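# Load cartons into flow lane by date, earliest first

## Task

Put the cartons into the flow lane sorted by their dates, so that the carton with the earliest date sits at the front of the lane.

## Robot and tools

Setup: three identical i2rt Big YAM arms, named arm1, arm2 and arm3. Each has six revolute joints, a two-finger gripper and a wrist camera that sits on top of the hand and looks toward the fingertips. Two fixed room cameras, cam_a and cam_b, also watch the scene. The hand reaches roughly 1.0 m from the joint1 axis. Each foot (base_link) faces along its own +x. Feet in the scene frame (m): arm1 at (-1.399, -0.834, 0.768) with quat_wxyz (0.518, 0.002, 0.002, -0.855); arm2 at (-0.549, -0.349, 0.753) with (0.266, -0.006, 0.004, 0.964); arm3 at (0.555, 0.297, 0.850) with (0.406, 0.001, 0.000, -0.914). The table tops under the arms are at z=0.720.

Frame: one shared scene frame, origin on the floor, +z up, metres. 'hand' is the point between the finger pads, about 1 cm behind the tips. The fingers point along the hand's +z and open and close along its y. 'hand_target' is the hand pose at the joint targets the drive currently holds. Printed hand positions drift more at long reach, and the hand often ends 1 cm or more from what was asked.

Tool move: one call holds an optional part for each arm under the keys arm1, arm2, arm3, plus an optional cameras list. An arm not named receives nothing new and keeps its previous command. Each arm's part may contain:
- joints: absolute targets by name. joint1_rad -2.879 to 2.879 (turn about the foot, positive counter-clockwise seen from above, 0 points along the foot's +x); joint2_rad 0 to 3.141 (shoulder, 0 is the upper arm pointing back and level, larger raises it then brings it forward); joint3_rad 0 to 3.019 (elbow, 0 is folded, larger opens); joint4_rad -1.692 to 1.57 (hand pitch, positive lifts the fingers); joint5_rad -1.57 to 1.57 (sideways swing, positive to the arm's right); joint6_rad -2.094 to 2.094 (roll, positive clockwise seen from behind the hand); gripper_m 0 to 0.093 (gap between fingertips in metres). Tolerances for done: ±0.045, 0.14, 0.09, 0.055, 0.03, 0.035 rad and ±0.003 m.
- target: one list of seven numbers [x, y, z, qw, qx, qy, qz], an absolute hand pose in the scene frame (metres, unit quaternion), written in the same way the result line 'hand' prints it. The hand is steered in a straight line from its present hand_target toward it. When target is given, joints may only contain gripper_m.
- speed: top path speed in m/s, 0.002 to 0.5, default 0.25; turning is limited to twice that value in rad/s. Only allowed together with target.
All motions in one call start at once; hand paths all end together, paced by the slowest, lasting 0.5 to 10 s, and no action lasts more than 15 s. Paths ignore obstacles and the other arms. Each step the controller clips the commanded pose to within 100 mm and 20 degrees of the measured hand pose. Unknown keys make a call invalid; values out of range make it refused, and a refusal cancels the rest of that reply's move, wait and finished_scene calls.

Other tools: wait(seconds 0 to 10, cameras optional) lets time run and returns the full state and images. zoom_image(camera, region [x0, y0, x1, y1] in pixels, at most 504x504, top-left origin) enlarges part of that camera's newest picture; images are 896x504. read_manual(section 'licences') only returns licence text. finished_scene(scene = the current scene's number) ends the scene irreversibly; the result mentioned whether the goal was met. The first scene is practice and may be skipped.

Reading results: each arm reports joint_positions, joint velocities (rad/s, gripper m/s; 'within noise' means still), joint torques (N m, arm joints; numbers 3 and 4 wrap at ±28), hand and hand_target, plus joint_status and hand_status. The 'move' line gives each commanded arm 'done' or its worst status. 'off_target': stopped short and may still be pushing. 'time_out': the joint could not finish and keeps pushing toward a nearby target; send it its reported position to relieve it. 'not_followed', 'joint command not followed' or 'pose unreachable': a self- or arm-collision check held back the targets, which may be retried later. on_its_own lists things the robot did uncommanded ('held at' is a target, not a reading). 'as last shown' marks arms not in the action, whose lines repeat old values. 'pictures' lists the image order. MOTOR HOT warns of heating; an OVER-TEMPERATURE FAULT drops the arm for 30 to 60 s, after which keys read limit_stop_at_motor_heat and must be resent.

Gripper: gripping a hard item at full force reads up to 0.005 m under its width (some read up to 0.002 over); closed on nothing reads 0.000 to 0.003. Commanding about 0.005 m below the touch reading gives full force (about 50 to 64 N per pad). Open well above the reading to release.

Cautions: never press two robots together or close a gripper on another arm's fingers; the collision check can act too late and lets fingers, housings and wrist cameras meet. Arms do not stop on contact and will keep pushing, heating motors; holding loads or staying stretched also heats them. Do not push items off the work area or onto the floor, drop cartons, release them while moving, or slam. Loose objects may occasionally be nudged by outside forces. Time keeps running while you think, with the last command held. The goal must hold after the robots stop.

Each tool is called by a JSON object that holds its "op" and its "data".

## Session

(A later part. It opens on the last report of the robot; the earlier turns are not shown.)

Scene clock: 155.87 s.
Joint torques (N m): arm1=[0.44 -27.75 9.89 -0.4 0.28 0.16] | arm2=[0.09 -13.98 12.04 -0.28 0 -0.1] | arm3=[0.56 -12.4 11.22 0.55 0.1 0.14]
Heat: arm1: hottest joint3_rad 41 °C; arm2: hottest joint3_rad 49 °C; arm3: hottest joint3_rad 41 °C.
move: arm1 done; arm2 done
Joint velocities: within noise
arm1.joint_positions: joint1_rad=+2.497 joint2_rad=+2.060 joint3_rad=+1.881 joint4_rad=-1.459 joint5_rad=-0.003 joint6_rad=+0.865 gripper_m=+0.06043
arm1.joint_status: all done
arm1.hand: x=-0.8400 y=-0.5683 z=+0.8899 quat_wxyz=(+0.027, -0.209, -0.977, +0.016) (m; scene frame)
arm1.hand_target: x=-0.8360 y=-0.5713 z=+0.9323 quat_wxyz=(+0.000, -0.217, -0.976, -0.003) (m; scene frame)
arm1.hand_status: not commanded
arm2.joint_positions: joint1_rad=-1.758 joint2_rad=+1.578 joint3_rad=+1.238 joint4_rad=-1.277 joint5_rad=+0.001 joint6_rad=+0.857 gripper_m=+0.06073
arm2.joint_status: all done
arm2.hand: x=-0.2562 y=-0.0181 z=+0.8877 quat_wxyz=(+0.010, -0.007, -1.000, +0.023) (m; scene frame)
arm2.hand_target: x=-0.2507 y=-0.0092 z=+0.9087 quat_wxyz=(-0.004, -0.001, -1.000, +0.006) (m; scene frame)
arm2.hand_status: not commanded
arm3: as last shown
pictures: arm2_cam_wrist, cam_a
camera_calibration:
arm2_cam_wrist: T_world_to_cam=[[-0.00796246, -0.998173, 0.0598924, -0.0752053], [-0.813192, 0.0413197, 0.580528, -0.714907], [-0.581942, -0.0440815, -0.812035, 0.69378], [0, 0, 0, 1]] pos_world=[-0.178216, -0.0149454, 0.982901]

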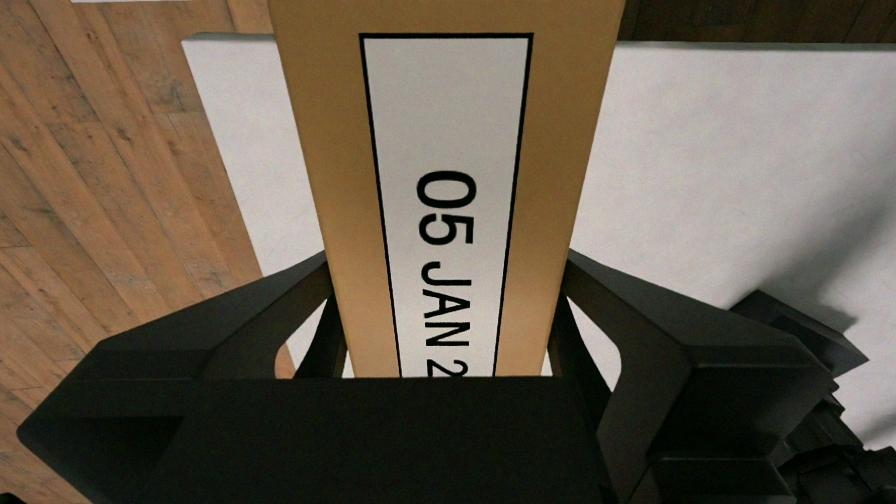

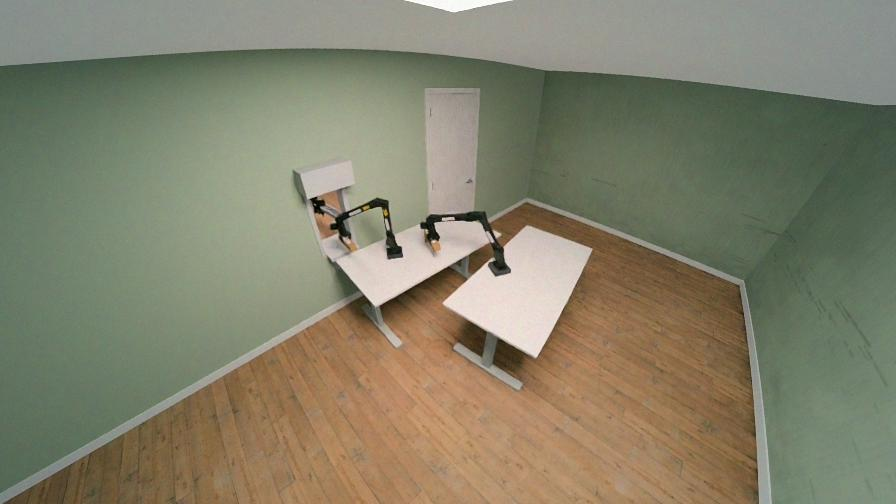

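{"op": "move", "data": {"arm1": {"target": [-0.836, -0.57, 0.758, 0, 0.2164, 0.9763, 0], "speed": 0.2}, "arm2": {"target": [0.02, 0.0, 0.90, 0, 0, 1, 0], "speed": 0.2}, "cameras": []}}

{"op": "move", "data": {"arm1": {"joints": {"gripper_m": 0.09}}, "arm2": {"target": [0.02, 0.002, 0.798, 0, 0, 1, 0], "speed": 0.2}, "cameras": []}}

{"op": "move", "data": {"arm1": {"target": [-0.84, -0.572, 0.91, 0, 0.2164, 0.9763, 0], "speed": 0.3}, "arm2": {"joints": {"gripper_m": 0.09}}, "cameras": []}}

{"op": "move", "data": {"arm1": {"joints": {"joint1_rad": 0.8, "joint2_rad": 1.2, "joint3_rad": 1.4, "joint4_rad": -1.4, "joint5_rad": 0, "joint6_rad": 0}}, "arm2": {"target": [0.02, 0.002, 0.885, 0, 0, 1, 0], "speed": 0.25}, "cameras": []}}

{"op": "move", "data": {"arm2": {"target": [-0.25, -0.01, 0.91, 0, 0, 1, 0], "speed": 0.35}, "cameras": ["arm2_cam_wrist"]}}

Scene clock: 164.80 s.
Joint torques (N m): arm1=[0.62 -20.72 7.54 0.83 -0.03 0.01] | arm2=[-0.32 -22.12 16.43 -0.35 -0.09 -0.12] | arm3=[0.5 -12.63 11.22 0.58 0.1 0.15]
Heat: arm1: hottest joint2_rad 41 °C; arm2: hottest joint3_rad 50 °C; arm3: hottest joint3_rad 41 °C.
move: arm1 off_target; arm2 off_target
Joint velocities: within noise
arm1.joint_positions: joint1_rad=+2.497 joint2_rad=+2.121 joint3_rad=+1.660 joint4_rad=-1.111 joint5_rad=+0.008 joint6_rad=+0.880 gripper_m=+0.06038
arm1.joint_status: not commanded
arm1.hand: x=-0.8387 y=-0.5693 z=+0.7720 quat_wxyz=(-0.002, -0.216, -0.976, +0.001) (m; scene frame)
arm1.hand_target: x=-0.8363 y=-0.5701 z=+0.7582 quat_wxyz=(+0.000, -0.216, -0.976, +0.000) (m; scene frame)
arm1.hand_status: off_target (0.014 m and 0.3 deg from the pose sent, 0.132 m and 3.7 deg at the start)
arm2.joint_positions: joint1_rad=-2.057 joint2_rad=+2.141 joint3_rad=+2.001 joint4_rad=-1.505 joint5_rad=-0.012 joint6_rad=+0.556 gripper_m=+0.06073
arm2.joint_status: not commanded
arm2.hand: x=-0.0006 y=-0.0126 z=+0.8686 quat_wxyz=(+0.030, -0.006, -0.999, +0.020) (m; scene frame)
arm2.hand_target: x=+0.0176 y=-0.0015 z=+0.9005 quat_wxyz=(-0.001, +0.000, -1.000, +0.000) (m; scene frame)
arm2.hand_status: off_target (0.040 m and 4.2 deg from the pose sent, 0.277 m and 3.0 deg at the start)
arm3: as last shown
pictures: none
No camera images: "cameras" was empty.

Scene clock: 166.07 s.
Joint torques (N m): arm1=[0.62 -22.24 7.6 0.49 0.08 0.01] | arm2=[-0.03 -23.77 9.4 0.47 -0.07 -0.08] | arm3=[0.79 -12.45 11.25 0.55 0.09 0.14]
Heat: arm1: hottest joint2_rad 41 °C; arm2: hottest joint3_rad 50 °C; arm3: hottest joint3_rad 41 °C.
move: arm1 done; arm2 off_target
Joint velocities: within noise
arm1.joint_positions: joint1_rad=+2.497 joint2_rad=+2.138 joint3_rad=+1.658 joint4_rad=-1.102 joint5_rad=+0.006 joint6_rad=+0.880 gripper_m=+0.08992
arm1.joint_status: all done
arm1.hand: x=-0.8396 y=-0.5693 z=+0.7613 quat_wxyz=(+0.002, -0.216, -0.976, +0.003) (m; scene frame)
arm1.hand_target: x=-0.8363 y=-0.5701 z=+0.7583 quat_wxyz=(+0.000, -0.216, -0.976, +0.000) (m; scene frame)
arm1.hand_status: not commanded
arm2.joint_positions: joint1_rad=-2.057 joint2_rad=+2.221 joint3_rad=+1.926 joint4_rad=-1.301 joint5_rad=-0.013 joint6_rad=+0.555 gripper_m=+0.06073
arm2.joint_status: not commanded
arm2.hand: x=+0.0182 y=-0.0023 z=+0.7884 quat_wxyz=(+0.009, -0.005, -1.000, +0.007) (m; scene frame)
arm2.hand_target: x=+0.0199 y=+0.0018 z=+0.7979 quat_wxyz=(+0.000, +0.000, -1.000, +0.000) (m; scene frame)
arm2.hand_status: off_target (0.011 m and 1.4 deg from the pose sent, 0.075 m and 4.2 deg at the start)
arm3: as last shown
pictures: none
No camera images: "cameras" was empty.

Scene clock: 167.63 s.
Joint torques (N m): arm1=[0.67 -21.25 11.96 -0.31 0.16 0.02] | arm2=[-0.03 -21.71 9.69 0.53 -0.04 -0.08] | arm3=[0.44 -12.57 11.26 0.58 0.1 0.15]
Heat: arm1: hottest joint2_rad 41 °C; arm2: hottest joint3_rad 50 °C; arm3: hottest joint3_rad 41 °C.
move: arm1 off_target; arm2 done
Joint velocities: within noise
arm1.joint_positions: joint1_rad=+2.497 joint2_rad=+1.991 joint3_rad=+1.792 joint4_rad=-1.404 joint5_rad=+0.004 joint6_rad=+0.880 gripper_m=+0.08993
arm1.joint_status: not commanded
arm1.hand: x=-0.8522 y=-0.5755 z=+0.8975 quat_wxyz=(+0.011, -0.216, -0.976, +0.009) (m; scene frame)
arm1.hand_target: x=-0.8405 y=-0.5723 z=+0.9102 quat_wxyz=(-0.001, -0.216, -0.976, +0.000) (m; scene frame)
arm1.hand_status: off_target (0.018 m and 1.6 deg from the pose sent, 0.149 m and 0.4 deg at the start; pose on its path clipped on 5 of 47 steps)
arm2.joint_positions: joint1_rad=-2.057 joint2_rad=+2.205 joint3_rad=+1.926 joint4_rad=-1.301 joint5_rad=-0.013 joint6_rad=+0.555 gripper_m=+0.08995
arm2.joint_status: all done
arm2.hand: x=+0.0193 y=-0.0014 z=+0.7985 quat_wxyz=(+0.002, -0.005, -1.000, +0.003) (m; scene frame)
arm2.hand_target: x=+0.0200 y=+0.0018 z=+0.7980 quat_wxyz=(+0.000, +0.000, -1.000, +0.000) (m; scene frame)
arm2.hand_status: not commanded
arm3: as last shown
pictures: none
No camera images: "cameras" was empty.

Scene clock: 169.57 s.
Joint torques (N m): arm1=[-0.26 -10.23 9.8 0.64 0.02 -0.09] | arm2=[-0.15 -19.43 14.12 -0.16 -0.04 -0.09] | arm3=[0.56 -12.4 11.26 0.59 0.09 0.16]
Heat: arm1: hottest joint2_rad 41 °C; arm2: hottest joint3_rad 50 °C; arm3: hottest joint3_rad 41 °C.
move: arm1 done; arm2 off_target
Joint velocities: within noise
arm1.joint_positions: joint1_rad=+0.813 joint2_rad=+1.202 joint3_rad=+1.394 joint4_rad=-1.399 joint5_rad=+0.001 joint6_rad=+0.009 gripper_m=+0.08995
arm1.joint_status: all done
arm1.hand: x=-1.2662 y=-1.2247 z=+1.1173 quat_wxyz=(-0.147, -0.575, -0.798, +0.102) (m; scene frame)
arm1.hand_target: x=-1.2710 y=-1.2266 z=+1.1204 quat_wxyz=(-0.149, -0.577, -0.797, +0.105) (m; scene frame)
arm1.hand_status: not commanded
arm2.joint_positions: joint1_rad=-2.057 joint2_rad=+2.134 joint3_rad=+2.016 joint4_rad=-1.478 joint5_rad=-0.013 joint6_rad=+0.555 gripper_m=+0.08995
arm2.joint_status: not commanded
arm2.hand: x=+0.0086 y=-0.0066 z=+0.8781 quat_wxyz=(+0.010, -0.005, -1.000, +0.007) (m; scene frame)
arm2.hand_target: x=+0.0194 y=+0.0015 z=+0.8850 quat_wxyz=(-0.001, +0.000, -1.000, +0.000) (m; scene frame)
arm2.hand_status: off_target (0.016 m and 1.5 deg from the pose sent, 0.087 m and 0.7 deg at the start)
arm3: as last shown
pictures: none
No camera images: "cameras" was empty.

Scene clock: 171.40 s.
Joint torques (N m): arm1=[-0.26 -10.05 9.76 0.65 0.02 -0.05] | arm2=[0.21 -12.34 8.14 0.7 0.11 0.13] | arm3=[0.5 -12.45 11.23 0.55 0.1 0.16]
Heat: arm1: hottest joint2_rad 41 °C; arm2: hottest joint3_rad 50 °C; arm3: hottest joint3_rad 41 °C.
move: arm2 done
Joint velocities: within noise
arm1, arm3: as last shown
arm2.joint_positions: joint1_rad=-1.768 joint2_rad=+1.555 joint3_rad=+1.292 joint4_rad=-1.297 joint5_rad=-0.017 joint6_rad=+0.827 gripper_m=+0.08995
arm2.joint_status: not commanded
arm2.hand: x=-0.2461 y=-0.0082 z=+0.9172 quat_wxyz=(-0.002, +0.004, -1.000, -0.004) (m; scene frame)
arm2.hand_target: x=-0.2501 y=-0.0100 z=+0.9100 quat_wxyz=(+0.000, +0.000, -1.000, +0.000) (m; scene frame)
arm2.hand_status: done (0.008 m and 0.7 deg from the pose sent, 0.261 m and 1.5 deg at the start)
pictures: arm2_cam_wrist
camera_calibration:
arm2_cam_wrist: T_world_to_cam=[[0.0123159, -0.999911, 0.00508796, -0.011772], [-0.827465, -0.0073349, 0.561469, -0.710722], [-0.561382, -0.0111251, -0.827482, 0.743643], [0, 0, 0, 1]] pos_world=[-0.170485, -0.0087109, 1.01446]

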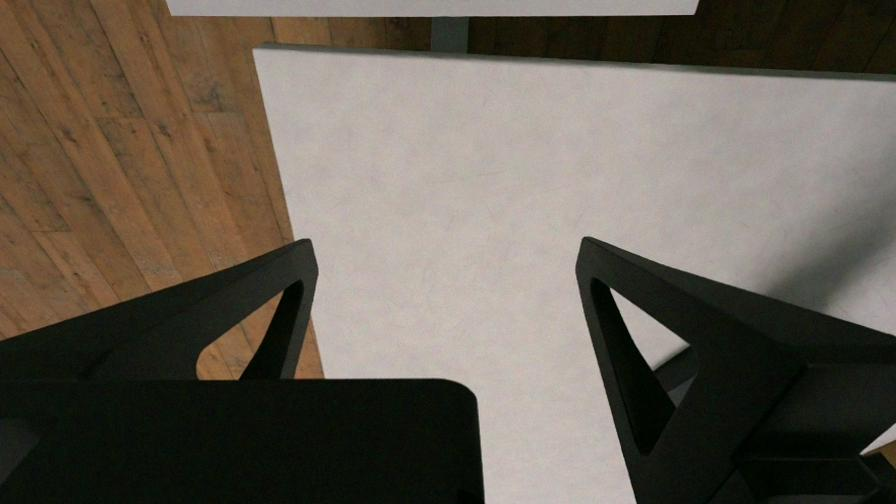

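{"op": "move", "data": {"arm2": {"joints": {"joint1_rad": 2.177, "joint2_rad": 1.604, "joint3_rad": 1.301, "joint4_rad": -1.268, "joint5_rad": 0, "joint6_rad": -0.81}}, "arm3": {"target": [-0.004, -0.007, 0.87, 0, 1, 0, 0], "speed": 0.3}, "cameras": ["arm2_cam_wrist", "arm3_cam_wrist"]}}

Scene clock: 176.90 s.
Joint torques (N m): arm1=[-0.38 -10.05 9.77 0.64 0.02 -0.05] | arm2=[-0.03 -13.27 10.15 -0.09 -0.06 -0.11] | arm3=[0.09 -24.7 13.86 0.05 0 -0.04]
Heat: arm1: hottest joint3_rad 41 °C; arm2: hottest joint3_rad 50 °C; arm3: hottest joint3_rad 42 °C.
move: arm2 done; arm3 off_target
Joint velocities: within noise
arm1: as last shown
arm2.joint_positions: joint1_rad=+2.177 joint2_rad=+1.608 joint3_rad=+1.292 joint4_rad=-1.259 joint5_rad=-0.001 joint6_rad=-0.800 gripper_m=+0.09007
arm2.joint_status: all done
arm2.hand: x=-0.5192 y=-0.8122 z=+0.9008 quat_wxyz=(+0.006, +0.345, +0.939, -0.002) (m; scene frame)
arm2.hand_target: x=-0.5194 y=-0.8131 z=+0.9058 quat_wxyz=(+0.006, +0.340, +0.940, -0.004) (m; scene frame)
arm2.hand_status: not commanded
arm3.joint_positions: joint1_rad=-0.337 joint2_rad=+2.104 joint3_rad=+1.702 joint4_rad=-1.165 joint5_rad=+0.003 joint6_rad=+0.509 gripper_m=+0.09309
arm3.joint_status: not commanded
arm3.hand: x=+0.0053 y=-0.0012 z=+0.8754 quat_wxyz=(+0.001, -1.000, +0.005, +0.001) (m; scene frame)
arm3.hand_target: x=-0.0036 y=-0.0068 z=+0.8701 quat_wxyz=(+0.000, -1.000, +0.000, +0.001) (m; scene frame)
arm3.hand_status: off_target (0.012 m and 0.5 deg from the pose sent, 0.331 m and 0.6 deg at the start)
pictures: arm2_cam_wrist, arm3_cam_wrist
camera_calibration:
arm2_cam_wrist: T_world_to_cam=[[-0.643968, -0.764953, 0.0123455, -0.968708], [-0.631911, 0.540926, 0.555057, -0.380783], [-0.431271, 0.349638, -0.831721, 0.932217], [0, 0, 0, 1]] pos_world=[-0.4624, -0.860979, 0.99866]
arm3_cam_wrist: T_world_to_cam=[[0.0249458, 0.999688, -0.00151346, 0.00329598], [0.804576, -0.0191785, 0.59354, -0.522029], [0.593325, -0.016024, -0.804803, 0.824392], [0, 0, 0, 1]] pos_world=[-0.0692026, -0.0000966056, 0.973324]

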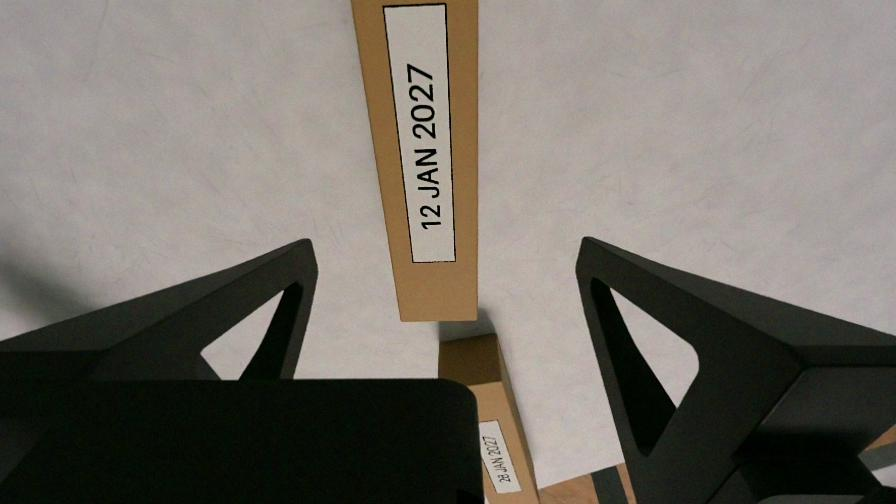

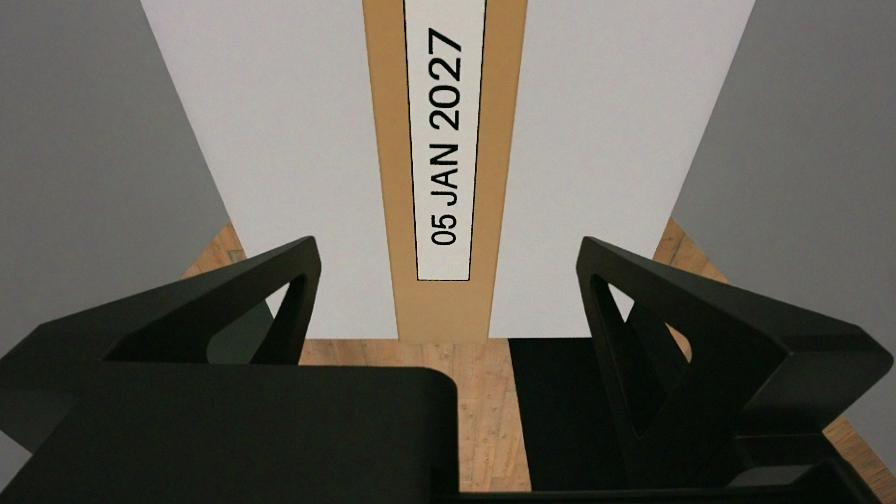

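{"op": "move", "data": {"arm2": {"target": [-0.5145, -0.806, 0.752, 0, 0.3231, 0.9464, 0], "speed": 0.2}, "arm3": {"target": [0.0, -0.009, 0.789, 0, 1, 0, 0], "speed": 0.2}, "cameras": []}}

{"op": "move", "data": {"arm2": {"joints": {"gripper_m": 0.054}}, "arm3": {"joints": {"gripper_m": 0.054}}, "cameras": []}}

{"op": "move", "data": {"arm2": {"target": [-0.5145, -0.806, 0.93, 0, 0.3231, 0.9464, 0], "speed": 0.25}, "arm3": {"target": [-0.006, -0.006, 0.905, 0, 1, 0, 0], "speed": 0.2}, "cameras": []}}

{"op": "move", "data": {"arm2": {"joints": {"joint1_rad": -1.755, "joint2_rad": 1.5587, "joint3_rad": 1.2742, "joint4_rad": -1.2863, "joint5_rad": 0, "joint6_rad": 0.848}}, "arm3": {"target": [0.32, 0.0, 0.945, 0, 1, 0, 0], "speed": 0.3}, "cameras": ["arm3_cam_wrist", "arm2_cam_wrist"]}}

Scene clock: 191.07 s.
Joint torques (N m): arm1=[-0.26 -10.11 9.74 0.65 0.01 -0.06] | arm2=[0.56 -12.28 7.01 0.75 -0.02 -0.11] | arm3=[0.67 -25.88 9.78 0.76 -0.01 0.03]
Heat: arm1: hottest joint3_rad 41 °C; arm2: hottest joint3_rad 51 °C; arm3: hottest joint3_rad 44 °C.
move: arm2 off_target; arm3 off_target
Joint velocities: within noise
arm1: as last shown
arm2.joint_positions: joint1_rad=+2.180 joint2_rad=+1.772 joint3_rad=+1.095 joint4_rad=-0.892 joint5_rad=+0.007 joint6_rad=-0.823 gripper_m=+0.09007
arm2.joint_status: not commanded
arm2.hand: x=-0.5180 y=-0.8105 z=+0.7615 quat_wxyz=(+0.004, +0.333, +0.943, -0.006) (m; scene frame)
arm2.hand_target: x=-0.5146 y=-0.8058 z=+0.7522 quat_wxyz=(+0.000, +0.323, +0.946, +0.000) (m; scene frame)
arm2.hand_status: off_target (0.011 m and 1.4 deg from the pose sent, 0.149 m and 2.8 deg at the start)
arm3.joint_positions: joint1_rad=-0.337 joint2_rad=+2.204 joint3_rad=+1.675 joint4_rad=-1.024 joint5_rad=+0.003 joint6_rad=+0.509 gripper_m=+0.09309
arm3.joint_status: not commanded
arm3.hand: x=-0.0028 y=-0.0057 z=+0.8056 quat_wxyz=(-0.003, -1.000, +0.005, +0.007) (m; scene frame)
arm3.hand_target: x=+0.0004 y=-0.0087 z=+0.7892 quat_wxyz=(+0.000, -1.000, +0.000, +0.000) (m; scene frame)
arm3.hand_status: off_target (0.017 m and 1.0 deg from the pose sent, 0.087 m and 0.5 deg at the start)
pictures: none
No camera images: "cameras" was empty.

Scene clock: 191.70 s.
Joint torques (N m): arm1=[-0.32 -10.05 9.74 0.65 0.02 -0.06] | arm2=[0.32 -12.45 7.01 0.76 0.04 -0.11] | arm3=[0.73 -25.76 9.73 0.8 -0.02 0.02]
Heat: arm1: hottest joint3_rad 41 °C; arm2: hottest joint3_rad 51 °C; arm3: hottest joint3_rad 44 °C.
move: arm2 off_target; arm3 off_target
Joint velocities: within noise
arm1: as last shown
arm2.joint_positions: joint1_rad=+2.183 joint2_rad=+1.772 joint3_rad=+1.095 joint4_rad=-0.892 joint5_rad=+0.005 joint6_rad=-0.824 gripper_m=+0.06062
arm2.joint_status: gripper_m off_target (ended at +0.06064, target +0.05400)
arm2.hand: x=-0.5162 y=-0.8103 z=+0.7615 quat_wxyz=(+0.004, +0.330, +0.944, -0.006) (m; scene frame)
arm2.hand_target: x=-0.5146 y=-0.8058 z=+0.7522 quat_wxyz=(+0.000, +0.323, +0.946, +0.000) (m; scene frame)
arm2.hand_status: not commanded
arm3.joint_positions: joint1_rad=-0.337 joint2_rad=+2.204 joint3_rad=+1.675 joint4_rad=-1.024 joint5_rad=+0.004 joint6_rad=+0.509 gripper_m=+0.05848
arm3.joint_status: gripper_m off_target (ended at +0.05851, target +0.05400)
arm3.hand: x=-0.0028 y=-0.0056 z=+0.8056 quat_wxyz=(-0.002, -1.000, +0.005, +0.007) (m; scene frame)
arm3.hand_target: x=+0.0004 y=-0.0088 z=+0.7892 quat_wxyz=(+0.000, -1.000, +0.000, +0.000) (m; scene frame)
arm3.hand_status: not commanded
pictures: none
No camera images: "cameras" was empty.

Scene clock: 193.43 s.
Joint torques (N m): arm1=[-0.32 -10.05 9.77 0.65 0.02 -0.05] | arm2=[0.62 -11.99 14.95 -0.36 -0.03 -0.09] | arm3=[-0.15 -29.98 15.15 -0.16 0.02 -0.04]
Heat: arm1: hottest joint3_rad 42 °C; arm2: hottest joint3_rad 51 °C; arm3: hottest joint3_rad 45 °C.
move: arm2 off_target; arm3 off_target
Joint velocities: within noise
arm1: as last shown
arm2.joint_positions: joint1_rad=+2.184 joint2_rad=+1.571 joint3_rad=+1.259 joint4_rad=-1.329 joint5_rad=+0.007 joint6_rad=-0.824 gripper_m=+0.06062
arm2.joint_status: not commanded
arm2.hand: x=-0.5196 y=-0.7822 z=+0.9051 quat_wxyz=(-0.011, +0.330, +0.944, +0.027) (m; scene frame)
arm2.hand_target: x=-0.5146 y=-0.8042 z=+0.9302 quat_wxyz=(+0.000, +0.323, +0.946, +0.000) (m; scene frame)
arm2.hand_status: off_target (0.035 m and 3.4 deg from the pose sent, 0.169 m and 1.2 deg at the start)
arm3.joint_positions: joint1_rad=-0.337 joint2_rad=+2.127 joint3_rad=+1.725 joint4_rad=-1.237 joint5_rad=+0.003 joint6_rad=+0.506 gripper_m=+0.05848
arm3.joint_status: not commanded
arm3.hand: x=+0.0150 y=+0.0041 z=+0.8706 quat_wxyz=(+0.018, -0.999, +0.003, -0.030) (m; scene frame)
arm3.hand_target: x=-0.0043 y=-0.0051 z=+0.9053 quat_wxyz=(+0.000, -1.000, +0.000, +0.000) (m; scene frame)
arm3.hand_status: off_target (0.042 m and 4.0 deg from the pose sent, 0.099 m and 1.0 deg at the start)
pictures: none
No camera images: "cameras" was empty.

Scene clock: 196.27 s.
Joint torques (N m): arm1=[-0.21 -10.05 9.77 0.66 0.02 -0.06] | arm2=[0.03 -14.33 10.55 -0.21 -0.02 0.09] | arm3=[0.73 -16.67 10.54 0.23 0.19 0.16]
Heat: arm1: hottest joint3_rad 42 °C; arm2: hottest joint3_rad 52 °C; arm3: hottest joint3_rad 45 °C.
move: arm2 done; arm3 off_target
Joint velocities: within noise
arm1: as last shown
arm2.joint_positions: joint1_rad=-1.756 joint2_rad=+1.580 joint3_rad=+1.259 joint4_rad=-1.277 joint5_rad=+0.002 joint6_rad=+0.838 gripper_m=+0.06065
arm2.joint_status: all done
arm2.hand: x=-0.2517 y=-0.0119 z=+0.8942 quat_wxyz=(+0.004, +0.004, -1.000, +0.016) (m; scene frame)
arm2.hand_target: x=-0.2507 y=-0.0090 z=+0.9088 quat_wxyz=(-0.005, +0.000, -1.000, +0.006) (m; scene frame)
arm2.hand_status: not commanded
arm3.joint_positions: joint1_rad=+0.062 joint2_rad=+1.459 joint3_rad=+0.951 joint4_rad=-1.094 joint5_rad=-0.002 joint6_rad=+0.896 gripper_m=+0.05848
arm3.joint_status: not commanded
arm3.hand: x=+0.3216 y=+0.0056 z=+0.9327 quat_wxyz=(+0.012, -1.000, -0.001, -0.011) (m; scene frame)
arm3.hand_target: x=+0.3200 y=+0.0001 z=+0.9449 quat_wxyz=(+0.000, -1.000, +0.000, +0.000) (m; scene frame)
arm3.hand_status: off_target (0.014 m and 1.8 deg from the pose sent, 0.314 m and 4.0 deg at the start)
pictures: arm2_cam_wrist, arm3_cam_wrist
camera_calibration:
arm2_cam_wrist: T_world_to_cam=[[0.0121986, -0.99888, 0.0457145, -0.0516809], [-0.820789, 0.0161087, 0.571004, -0.708986], [-0.571101, -0.0444874, -0.819673, 0.711613], [0, 0, 0, 1]] pos_world=[-0.174895, -0.00854442, 0.990487]
arm3_cam_wrist: T_world_to_cam=[[0.0139941, 0.999681, 0.0210291, -0.0288689], [0.789605, -0.0239514, 0.613148, -0.823842], [0.613456, 0.00802427, -0.789688, 0.662199], [0, 0, 0, 1]] pos_world=[0.244685, 0.00381387, 1.02867]

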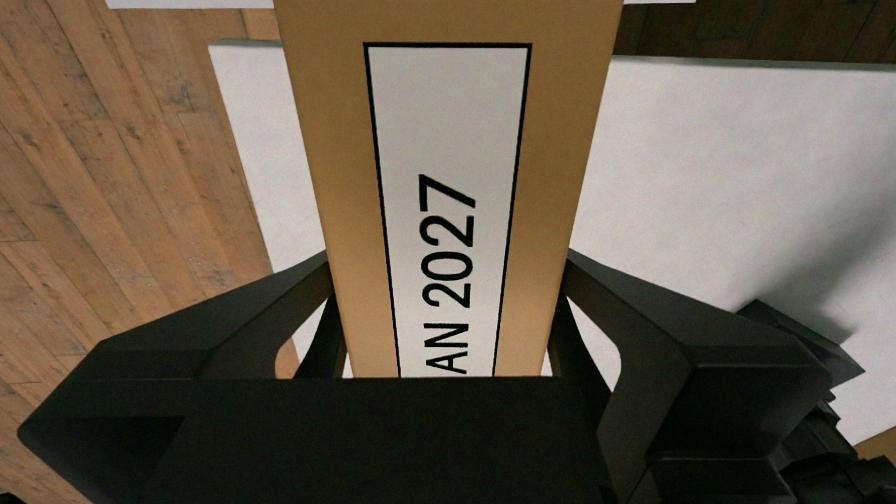

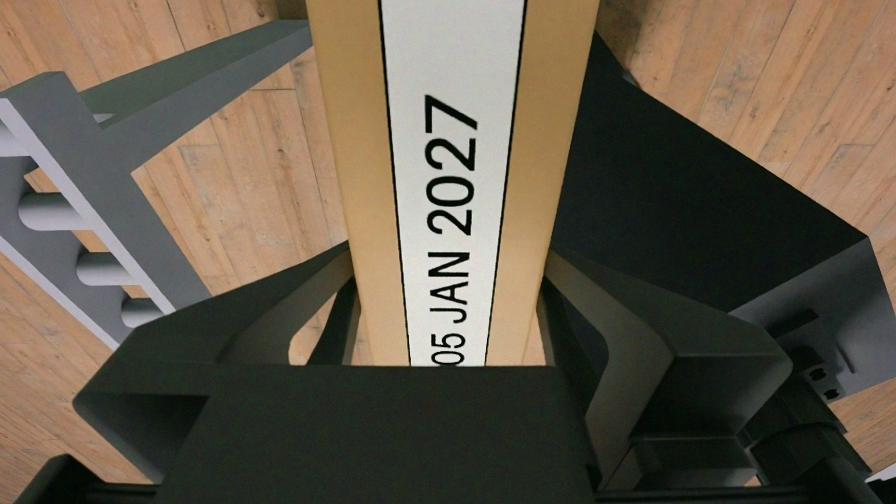

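{"op": "move", "data": {"arm2": {"target": [0.02, 0.0, 0.90, 0, 0, 1, 0], "speed": 0.2}, "arm3": {"joints": {"joint1_rad": 1.146, "joint2_rad": 2.235, "joint3_rad": 2.01, "joint4_rad": -1.27, "joint5_rad": 0.03, "joint6_rad": 1.985}}, "cameras": ["arm3_cam_wrist"]}}

{"op": "move", "data": {"arm2": {"target": [0.02, 0.002, 0.798, 0, 0, 1, 0], "speed": 0.2}, "arm3": {"target": [0.830, -0.341, 0.787, -0.012, -0.9993, 0.0044, 0.032], "speed": 0.15}, "cameras": ["arm3_cam_wrist"]}}

Scene clock: 202.70 s.
Joint torques (N m): arm1=[-0.32 -9.99 9.77 0.66 0.01 -0.06] | arm2=[-0.32 -21.48 16.09 -0.27 -0.08 -0.12] | arm3=[0.62 -31.97 15.32 -0.1 0.15 0.14]
Heat: arm1: hottest joint3_rad 42 °C; arm2: hottest joint3_rad 52 °C; arm3: hottest joint3_rad 45 °C.
move: arm2 off_target; arm3 done
Joint velocities: within noise
arm1: as last shown
arm2.joint_positions: joint1_rad=-2.056 joint2_rad=+2.137 joint3_rad=+2.008 joint4_rad=-1.507 joint5_rad=-0.012 joint6_rad=+0.556 gripper_m=+0.06065
arm2.joint_status: not commanded
arm2.hand: x=+0.0008 y=-0.0113 z=+0.8738 quat_wxyz=(+0.026, -0.005, -1.000, +0.017) (m; scene frame)
arm2.hand_target: x=+0.0181 y=-0.0011 z=+0.9005 quat_wxyz=(-0.001, +0.000, -1.000, +0.000) (m; scene frame)
arm2.hand_status: off_target (0.034 m and 3.6 deg from the pose sent, 0.272 m and 2.0 deg at the start)
arm3.joint_positions: joint1_rad=+1.139 joint2_rad=+2.254 joint3_rad=+1.956 joint4_rad=-1.260 joint5_rad=+0.029 joint6_rad=+1.976 gripper_m=+0.05849
arm3.joint_status: all done
arm3.hand: x=+0.8177 y=-0.3314 z=+0.8739 quat_wxyz=(-0.011, -1.000, +0.001, +0.010) (m; scene frame)
arm3.hand_target: x=+0.8291 y=-0.3460 z=+0.9071 quat_wxyz=(-0.041, -0.999, +0.002, -0.003) (m; scene frame)
arm3.hand_status: not commanded
pictures: arm3_cam_wrist
camera_calibration:
arm3_cam_wrist: T_world_to_cam=[[0.016816, 0.999528, -0.0257023, 0.340809], [0.814927, 0.00119283, 0.579563, -1.17061], [0.57932, -0.0306914, -0.814522, 0.350982], [0, 0, 0, 1]] pos_world=[0.744896, -0.32848, 0.973083]

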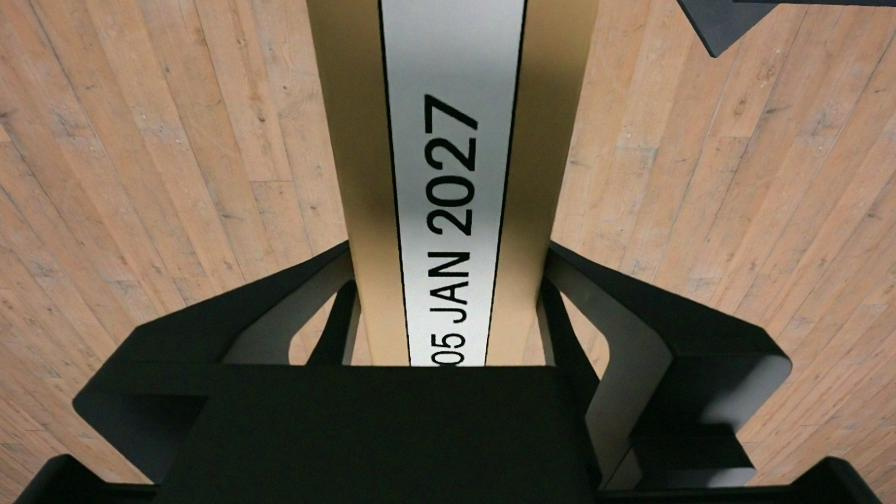

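Scene clock: 204.27 s.
Joint torques (N m): arm1=[-0.32 -10.05 9.76 0.64 0.02 -0.06] | arm2=[-0.03 -22.65 9.42 0.57 -0.07 -0.08] | arm3=[0.44 -30.39 12.19 0.31 0.2 0.16]
Heat: arm1: hottest joint3_rad 42 °C; arm2: hottest joint3_rad 52 °C; arm3: hottest joint3_rad 45 °C.
move: arm2 done; arm3 off_target
Joint velocities: within noise
arm1.joint_positions: joint1_rad=+0.813 joint2_rad=+1.202 joint3_rad=+1.394 joint4_rad=-1.399 joint5_rad=+0.001 joint6_rad=+0.009 gripper_m=+0.08995
arm1.joint_status: not commanded
arm1.hand: x=-1.2662 y=-1.2247 z=+1.1173 quat_wxyz=(-0.147, -0.575, -0.798, +0.102) (m; scene frame)
arm1.hand_target: x=-1.2710 y=-1.2266 z=+1.1204 quat_wxyz=(-0.149, -0.577, -0.797, +0.105) (m; scene frame)
arm1.hand_status: not commanded
arm2.joint_positions: joint1_rad=-2.056 joint2_rad=+2.216 joint3_rad=+1.931 joint4_rad=-1.302 joint5_rad=-0.013 joint6_rad=+0.556 gripper_m=+0.06065
arm2.joint_status: not commanded
arm2.hand: x=+0.0194 y=-0.0013 z=+0.7931 quat_wxyz=(+0.006, -0.005, -1.000, +0.005) (m; scene frame)
arm2.hand_target: x=+0.0199 y=+0.0020 z=+0.7980 quat_wxyz=(+0.000, +0.000, -1.000, +0.000) (m; scene frame)
arm2.hand_status: done (0.006 m and 1.0 deg from the pose sent, 0.079 m and 3.6 deg at the start)
arm3.joint_positions: joint1_rad=+1.153 joint2_rad=+2.392 joint3_rad=+1.956 joint4_rad=-1.163 joint5_rad=+0.069 joint6_rad=+1.996 gripper_m=+0.05849
arm3.joint_status: not commanded
arm3.hand: x=+0.8216 y=-0.3329 z=+0.7829 quat_wxyz=(-0.001, -0.999, +0.003, +0.036) (m; scene frame)
arm3.hand_target: x=+0.8300 y=-0.3407 z=+0.7872 quat_wxyz=(-0.012, -0.999, +0.004, +0.032) (m; scene frame)
arm3.hand_status: off_target (0.012 m and 1.4 deg from the pose sent, 0.088 m and 2.5 deg at the start)
pictures: arm3_cam_wrist
camera_calibration:
arm3_cam_wrist: T_world_to_cam=[[0.0213545, 0.999753, -0.00607712, 0.320988], [0.844129, -0.0147726, 0.535936, -1.11615], [0.535715, -0.0165745, -0.844236, 0.338269], [0, 0, 0, 1]] pos_world=[0.754107, -0.331791, 0.885717]

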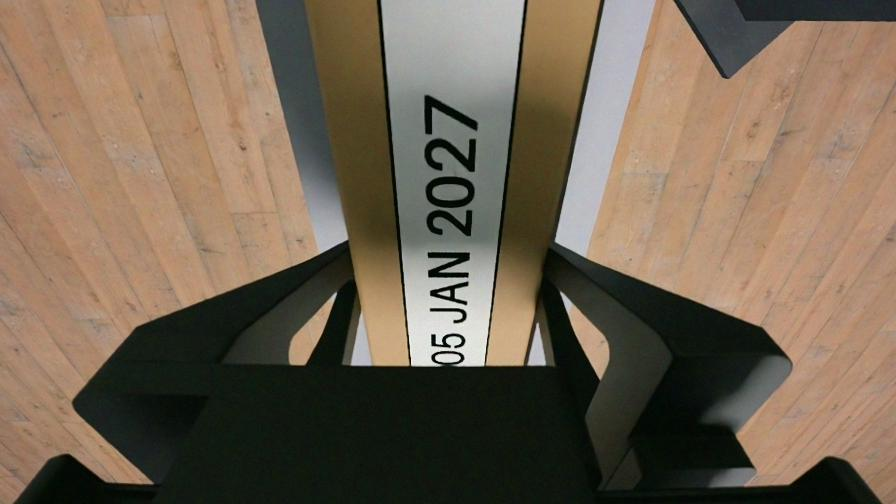

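{"op": "move", "data": {"arm2": {"joints": {"gripper_m": 0.09}}, "arm3": {"joints": {"gripper_m": 0.07}}, "cameras": []}}

{"op": "move", "data": {"arm2": {"target": [0.02, 0.002, 0.885, 0, 0, 1, 0], "speed": 0.25}, "arm3": {"target": [0.80, -0.325, 0.90, -0.010, -1, 0.0044, 0], "speed": 0.2}, "cameras": []}}

{"op": "move", "data": {"arm2": {"target": [-0.25, -0.01, 0.91, 0, 0, 1, 0], "speed": 0.35}, "arm3": {"joints": {"joint1_rad": 0.06, "joint2_rad": 1.457, "joint3_rad": 0.96, "joint4_rad": -1.08, "joint5_rad": 0, "joint6_rad": 0.896, "gripper_m": 0.093}}, "cameras": ["cam_b"]}}

{"op": "zoom_image", "data": {"camera": "cam_b", "region": [300, 190, 540, 330]}}

{"op": "move", "data": {"arm2": {"joints": {"joint1_rad": 1.2994, "joint2_rad": 1.3865, "joint3_rad": 1.06, "joint4_rad": -1.2444, "joint5_rad": 0, "joint6_rad": 1.215}}, "arm3": {"target": [-0.004, -0.007, 0.87, 0, 1, 0, 0], "speed": 0.3}, "cameras": ["arm2_cam_wrist", "arm3_cam_wrist"]}}

Scene clock: 214.87 s.
Joint torques (N m): arm1=[-0.32 -9.99 9.74 0.65 0.02 -0.06] | arm2=[-0.03 -22.18 9.35 0.61 -0.06 -0.08] | arm3=[0.91 -30.51 12.18 0.31 0.19 0.14]
Heat: arm1: hottest joint3_rad 42 °C; arm2: hottest joint3_rad 52 °C; arm3: hottest joint3_rad 45 °C.
move: arm2 done; arm3 done
Joint velocities: within noise
arm1: as last shown
arm2.joint_positions: joint1_rad=-2.056 joint2_rad=+2.208 joint3_rad=+1.931 joint4_rad=-1.302 joint5_rad=-0.013 joint6_rad=+0.556 gripper_m=+0.08990
arm2.joint_status: all done
arm2.hand: x=+0.0199 y=-0.0008 z=+0.7983 quat_wxyz=(+0.002, -0.005, -1.000, +0.003) (m; scene frame)
arm2.hand_target: x=+0.0198 y=+0.0020 z=+0.7979 quat_wxyz=(+0.000, +0.000, -1.000, +0.000) (m; scene frame)
arm2.hand_status: not commanded
arm3.joint_positions: joint1_rad=+1.153 joint2_rad=+2.391 joint3_rad=+1.956 joint4_rad=-1.163 joint5_rad=+0.069 joint6_rad=+1.997 gripper_m=+0.06992
arm3.joint_status: all done
arm3.hand: x=+0.8217 y=-0.3330 z=+0.7831 quat_wxyz=(-0.001, -0.999, +0.003, +0.036) (m; scene frame)
arm3.hand_target: x=+0.8300 y=-0.3406 z=+0.7871 quat_wxyz=(-0.012, -0.999, +0.004, +0.032) (m; scene frame)
arm3.hand_status: not commanded
pictures: none
No camera images: "cameras" was empty.

Scene clock: 216.33 s.
Joint torques (N m): arm1=[-0.26 -10.05 9.77 0.65 0.02 -0.06] | arm2=[-0.15 -20.54 14.22 -0.21 -0.05 -0.09] | arm3=[-0.26 -27.63 10.37 -0.02 0.03 -0.03]
Heat: arm1: hottest joint3_rad 42 °C; arm2: hottest joint3_rad 52 °C; arm3: hottest joint3_rad 45 °C.
move: arm2 off_target; arm3 off_target
Joint velocities: within noise
arm1: as last shown
arm2.joint_positions: joint1_rad=-2.056 joint2_rad=+2.141 joint3_rad=+2.011 joint4_rad=-1.478 joint5_rad=-0.013 joint6_rad=+0.556 gripper_m=+0.08995
arm2.joint_status: not commanded
arm2.hand: x=+0.0075 y=-0.0071 z=+0.8719 quat_wxyz=(+0.014, -0.005, -1.000, +0.010) (m; scene frame)
arm2.hand_target: x=+0.0191 y=+0.0016 z=+0.8851 quat_wxyz=(+0.000, +0.000, -1.000, +0.000) (m; scene frame)
arm2.hand_status: off_target (0.020 m and 2.1 deg from the pose sent, 0.087 m and 0.7 deg at the start)
arm3.joint_positions: joint1_rad=+1.118 joint2_rad=+2.171 joint3_rad=+1.917 joint4_rad=-1.268 joint5_rad=+0.012 joint6_rad=+1.967 gripper_m=+0.06994
arm3.joint_status: not commanded
arm3.hand: x=+0.8043 y=-0.3278 z=+0.9137 quat_wxyz=(-0.025, -1.000, +0.006, -0.005) (m; scene frame)
arm3.hand_target: x=+0.8000 y=-0.3247 z=+0.9000 quat_wxyz=(-0.010, -1.000, +0.004, +0.000) (m; scene frame)
arm3.hand_status: off_target (0.015 m and 1.8 deg from the pose sent, 0.119 m and 4.3 deg at the start)
pictures: none
No camera images: "cameras" was empty.

Scene clock: 218.17 s.
Joint torques (N m): arm1=[-0.26 -10.05 9.77 0.66 0.01 -0.06] | arm2=[0.21 -12.28 8.13 0.75 0.11 0.03] | arm3=[-0.26 -14.33 9.99 0.36 0.02 -0.04]
Heat: arm1: hottest joint3_rad 42 °C; arm2: hottest joint3_rad 52 °C; arm3: hottest joint3_rad 45 °C.
move: arm2 done; arm3 done
Joint velocities: within noise
arm1: as last shown
arm2.joint_positions: joint1_rad=-1.768 joint2_rad=+1.555 joint3_rad=+1.292 joint4_rad=-1.297 joint5_rad=-0.017 joint6_rad=+0.827 gripper_m=+0.08995
arm2.joint_status: not commanded
arm2.hand: x=-0.2461 y=-0.0082 z=+0.9174 quat_wxyz=(-0.003, +0.004, -1.000, -0.004) (m; scene frame)
arm2.hand_target: x=-0.2501 y=-0.0100 z=+0.9100 quat_wxyz=(+0.000, +0.000, -1.000, +0.000) (m; scene frame)
arm2.hand_status: done (0.009 m and 0.7 deg from the pose sent, 0.260 m and 2.1 deg at the start)
arm3.joint_positions: joint1_rad=+0.067 joint2_rad=+1.451 joint3_rad=+0.956 joint4_rad=-1.080 joint5_rad=+0.002 joint6_rad=+0.905 gripper_m=+0.09290
arm3.joint_status: all done
arm3.hand: x=+0.3190 y=+0.0004 z=+0.9368 quat_wxyz=(+0.003, -1.000, +0.001, -0.002) (m; scene frame)
arm3.hand_target: x=+0.3163 y=+0.0005 z=+0.9362 quat_wxyz=(+0.002, -1.000, +0.000, -0.003) (m; scene frame)
arm3.hand_status: not commanded
pictures: cam_b

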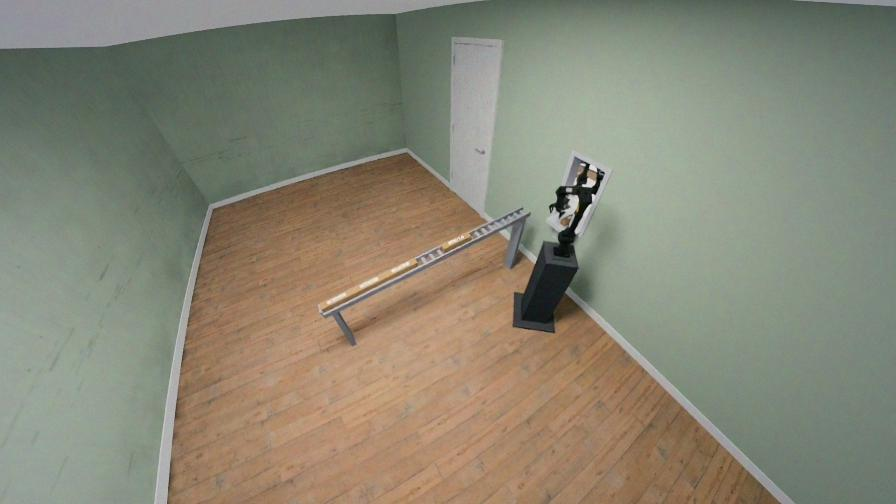

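Scaled by 2.100 from the camera's 896x504 image, which has a finer 1280x720 frame.

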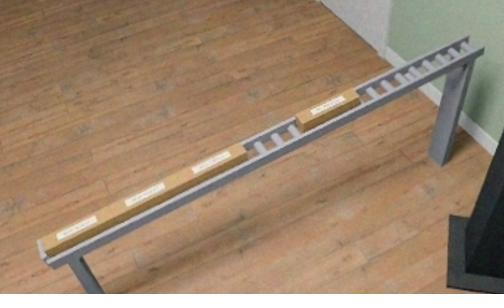

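Scene clock: 220.63 s.
Joint torques (N m): arm1=[-0.32 -9.99 9.77 0.65 0.02 -0.06] | arm2=[0.38 -9.47 7.73 0.1 0.08 0.11] | arm3=[0.5 -24.88 13.87 0.09 0 -0.04]
Heat: arm1: hottest joint3_rad 42 °C; arm2: hottest joint3_rad 51 °C; arm3: hottest joint3_rad 45 °C.
move: arm2 done; arm3 off_target
Joint velocities: within noise
arm1: as last shown
arm2.joint_positions: joint1_rad=+1.294 joint2_rad=+1.388 joint3_rad=+1.083 joint4_rad=-1.240 joint5_rad=+0.000 joint6_rad=+1.204 gripper_m=+0.08999
arm2.joint_status: all done
arm2.hand: x=-0.8349 y=-0.6145 z=+0.9082 quat_wxyz=(+0.016, +0.975, -0.223, -0.001) (m; scene frame)
arm2.hand_target: x=-0.8266 y=-0.6095 z=+0.9005 quat_wxyz=(+0.005, +0.974, -0.226, +0.006) (m; scene frame)
arm2.hand_status: not commanded
arm3.joint_positions: joint1_rad=-0.337 joint2_rad=+2.105 joint3_rad=+1.702 joint4_rad=-1.165 joint5_rad=+0.003 joint6_rad=+0.509 gripper_m=+0.09291
arm3.joint_status: not commanded
arm3.hand: x=+0.0053 y=-0.0012 z=+0.8752 quat_wxyz=(+0.001, -1.000, +0.005, +0.001) (m; scene frame)
arm3.hand_target: x=-0.0036 y=-0.0067 z=+0.8700 quat_wxyz=(+0.000, -1.000, +0.000, +0.000) (m; scene frame)
arm3.hand_status: off_target (0.012 m and 0.5 deg from the pose sent, 0.330 m and 0.4 deg at the start)
pictures: arm2_cam_wrist, arm3_cam_wrist
camera_calibration:
arm2_cam_wrist: T_world_to_cam=[[0.43018, 0.902563, -0.0180446, 0.928138], [0.746698, -0.344516, 0.568991, -0.0970533], [0.507334, -0.258242, -0.822146, 1.13445], [0, 0, 0, 1]] pos_world=[-0.902341, -0.578176, 1.00465]
arm3_cam_wrist: T_world_to_cam=[[0.0249105, 0.999689, -0.00128378, 0.0030696], [0.804363, -0.0192807, 0.593826, -0.522145], [0.593616, -0.0158251, -0.804593, 0.823967], [0, 0, 0, 1]] pos_world=[-0.0692027, -0.0000966014, 0.973024]

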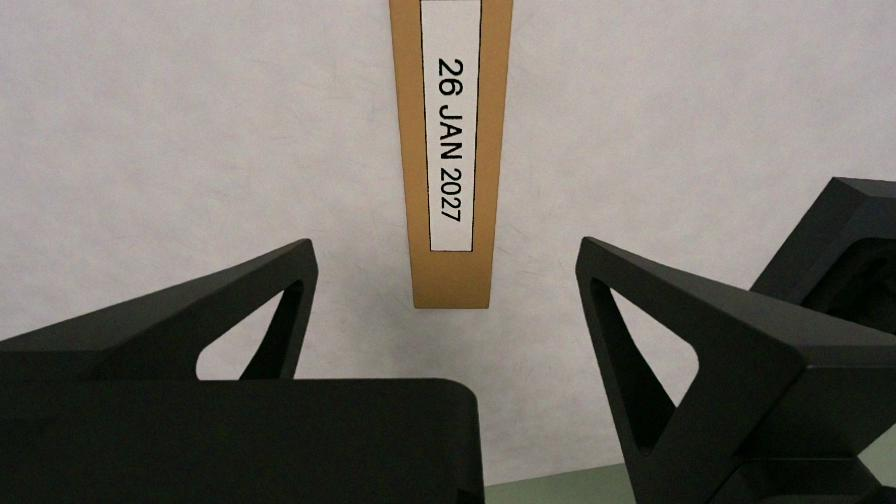

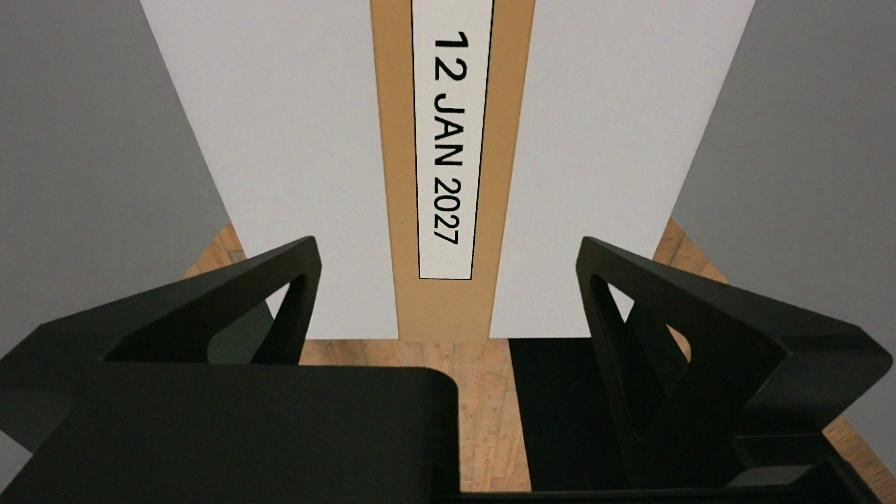

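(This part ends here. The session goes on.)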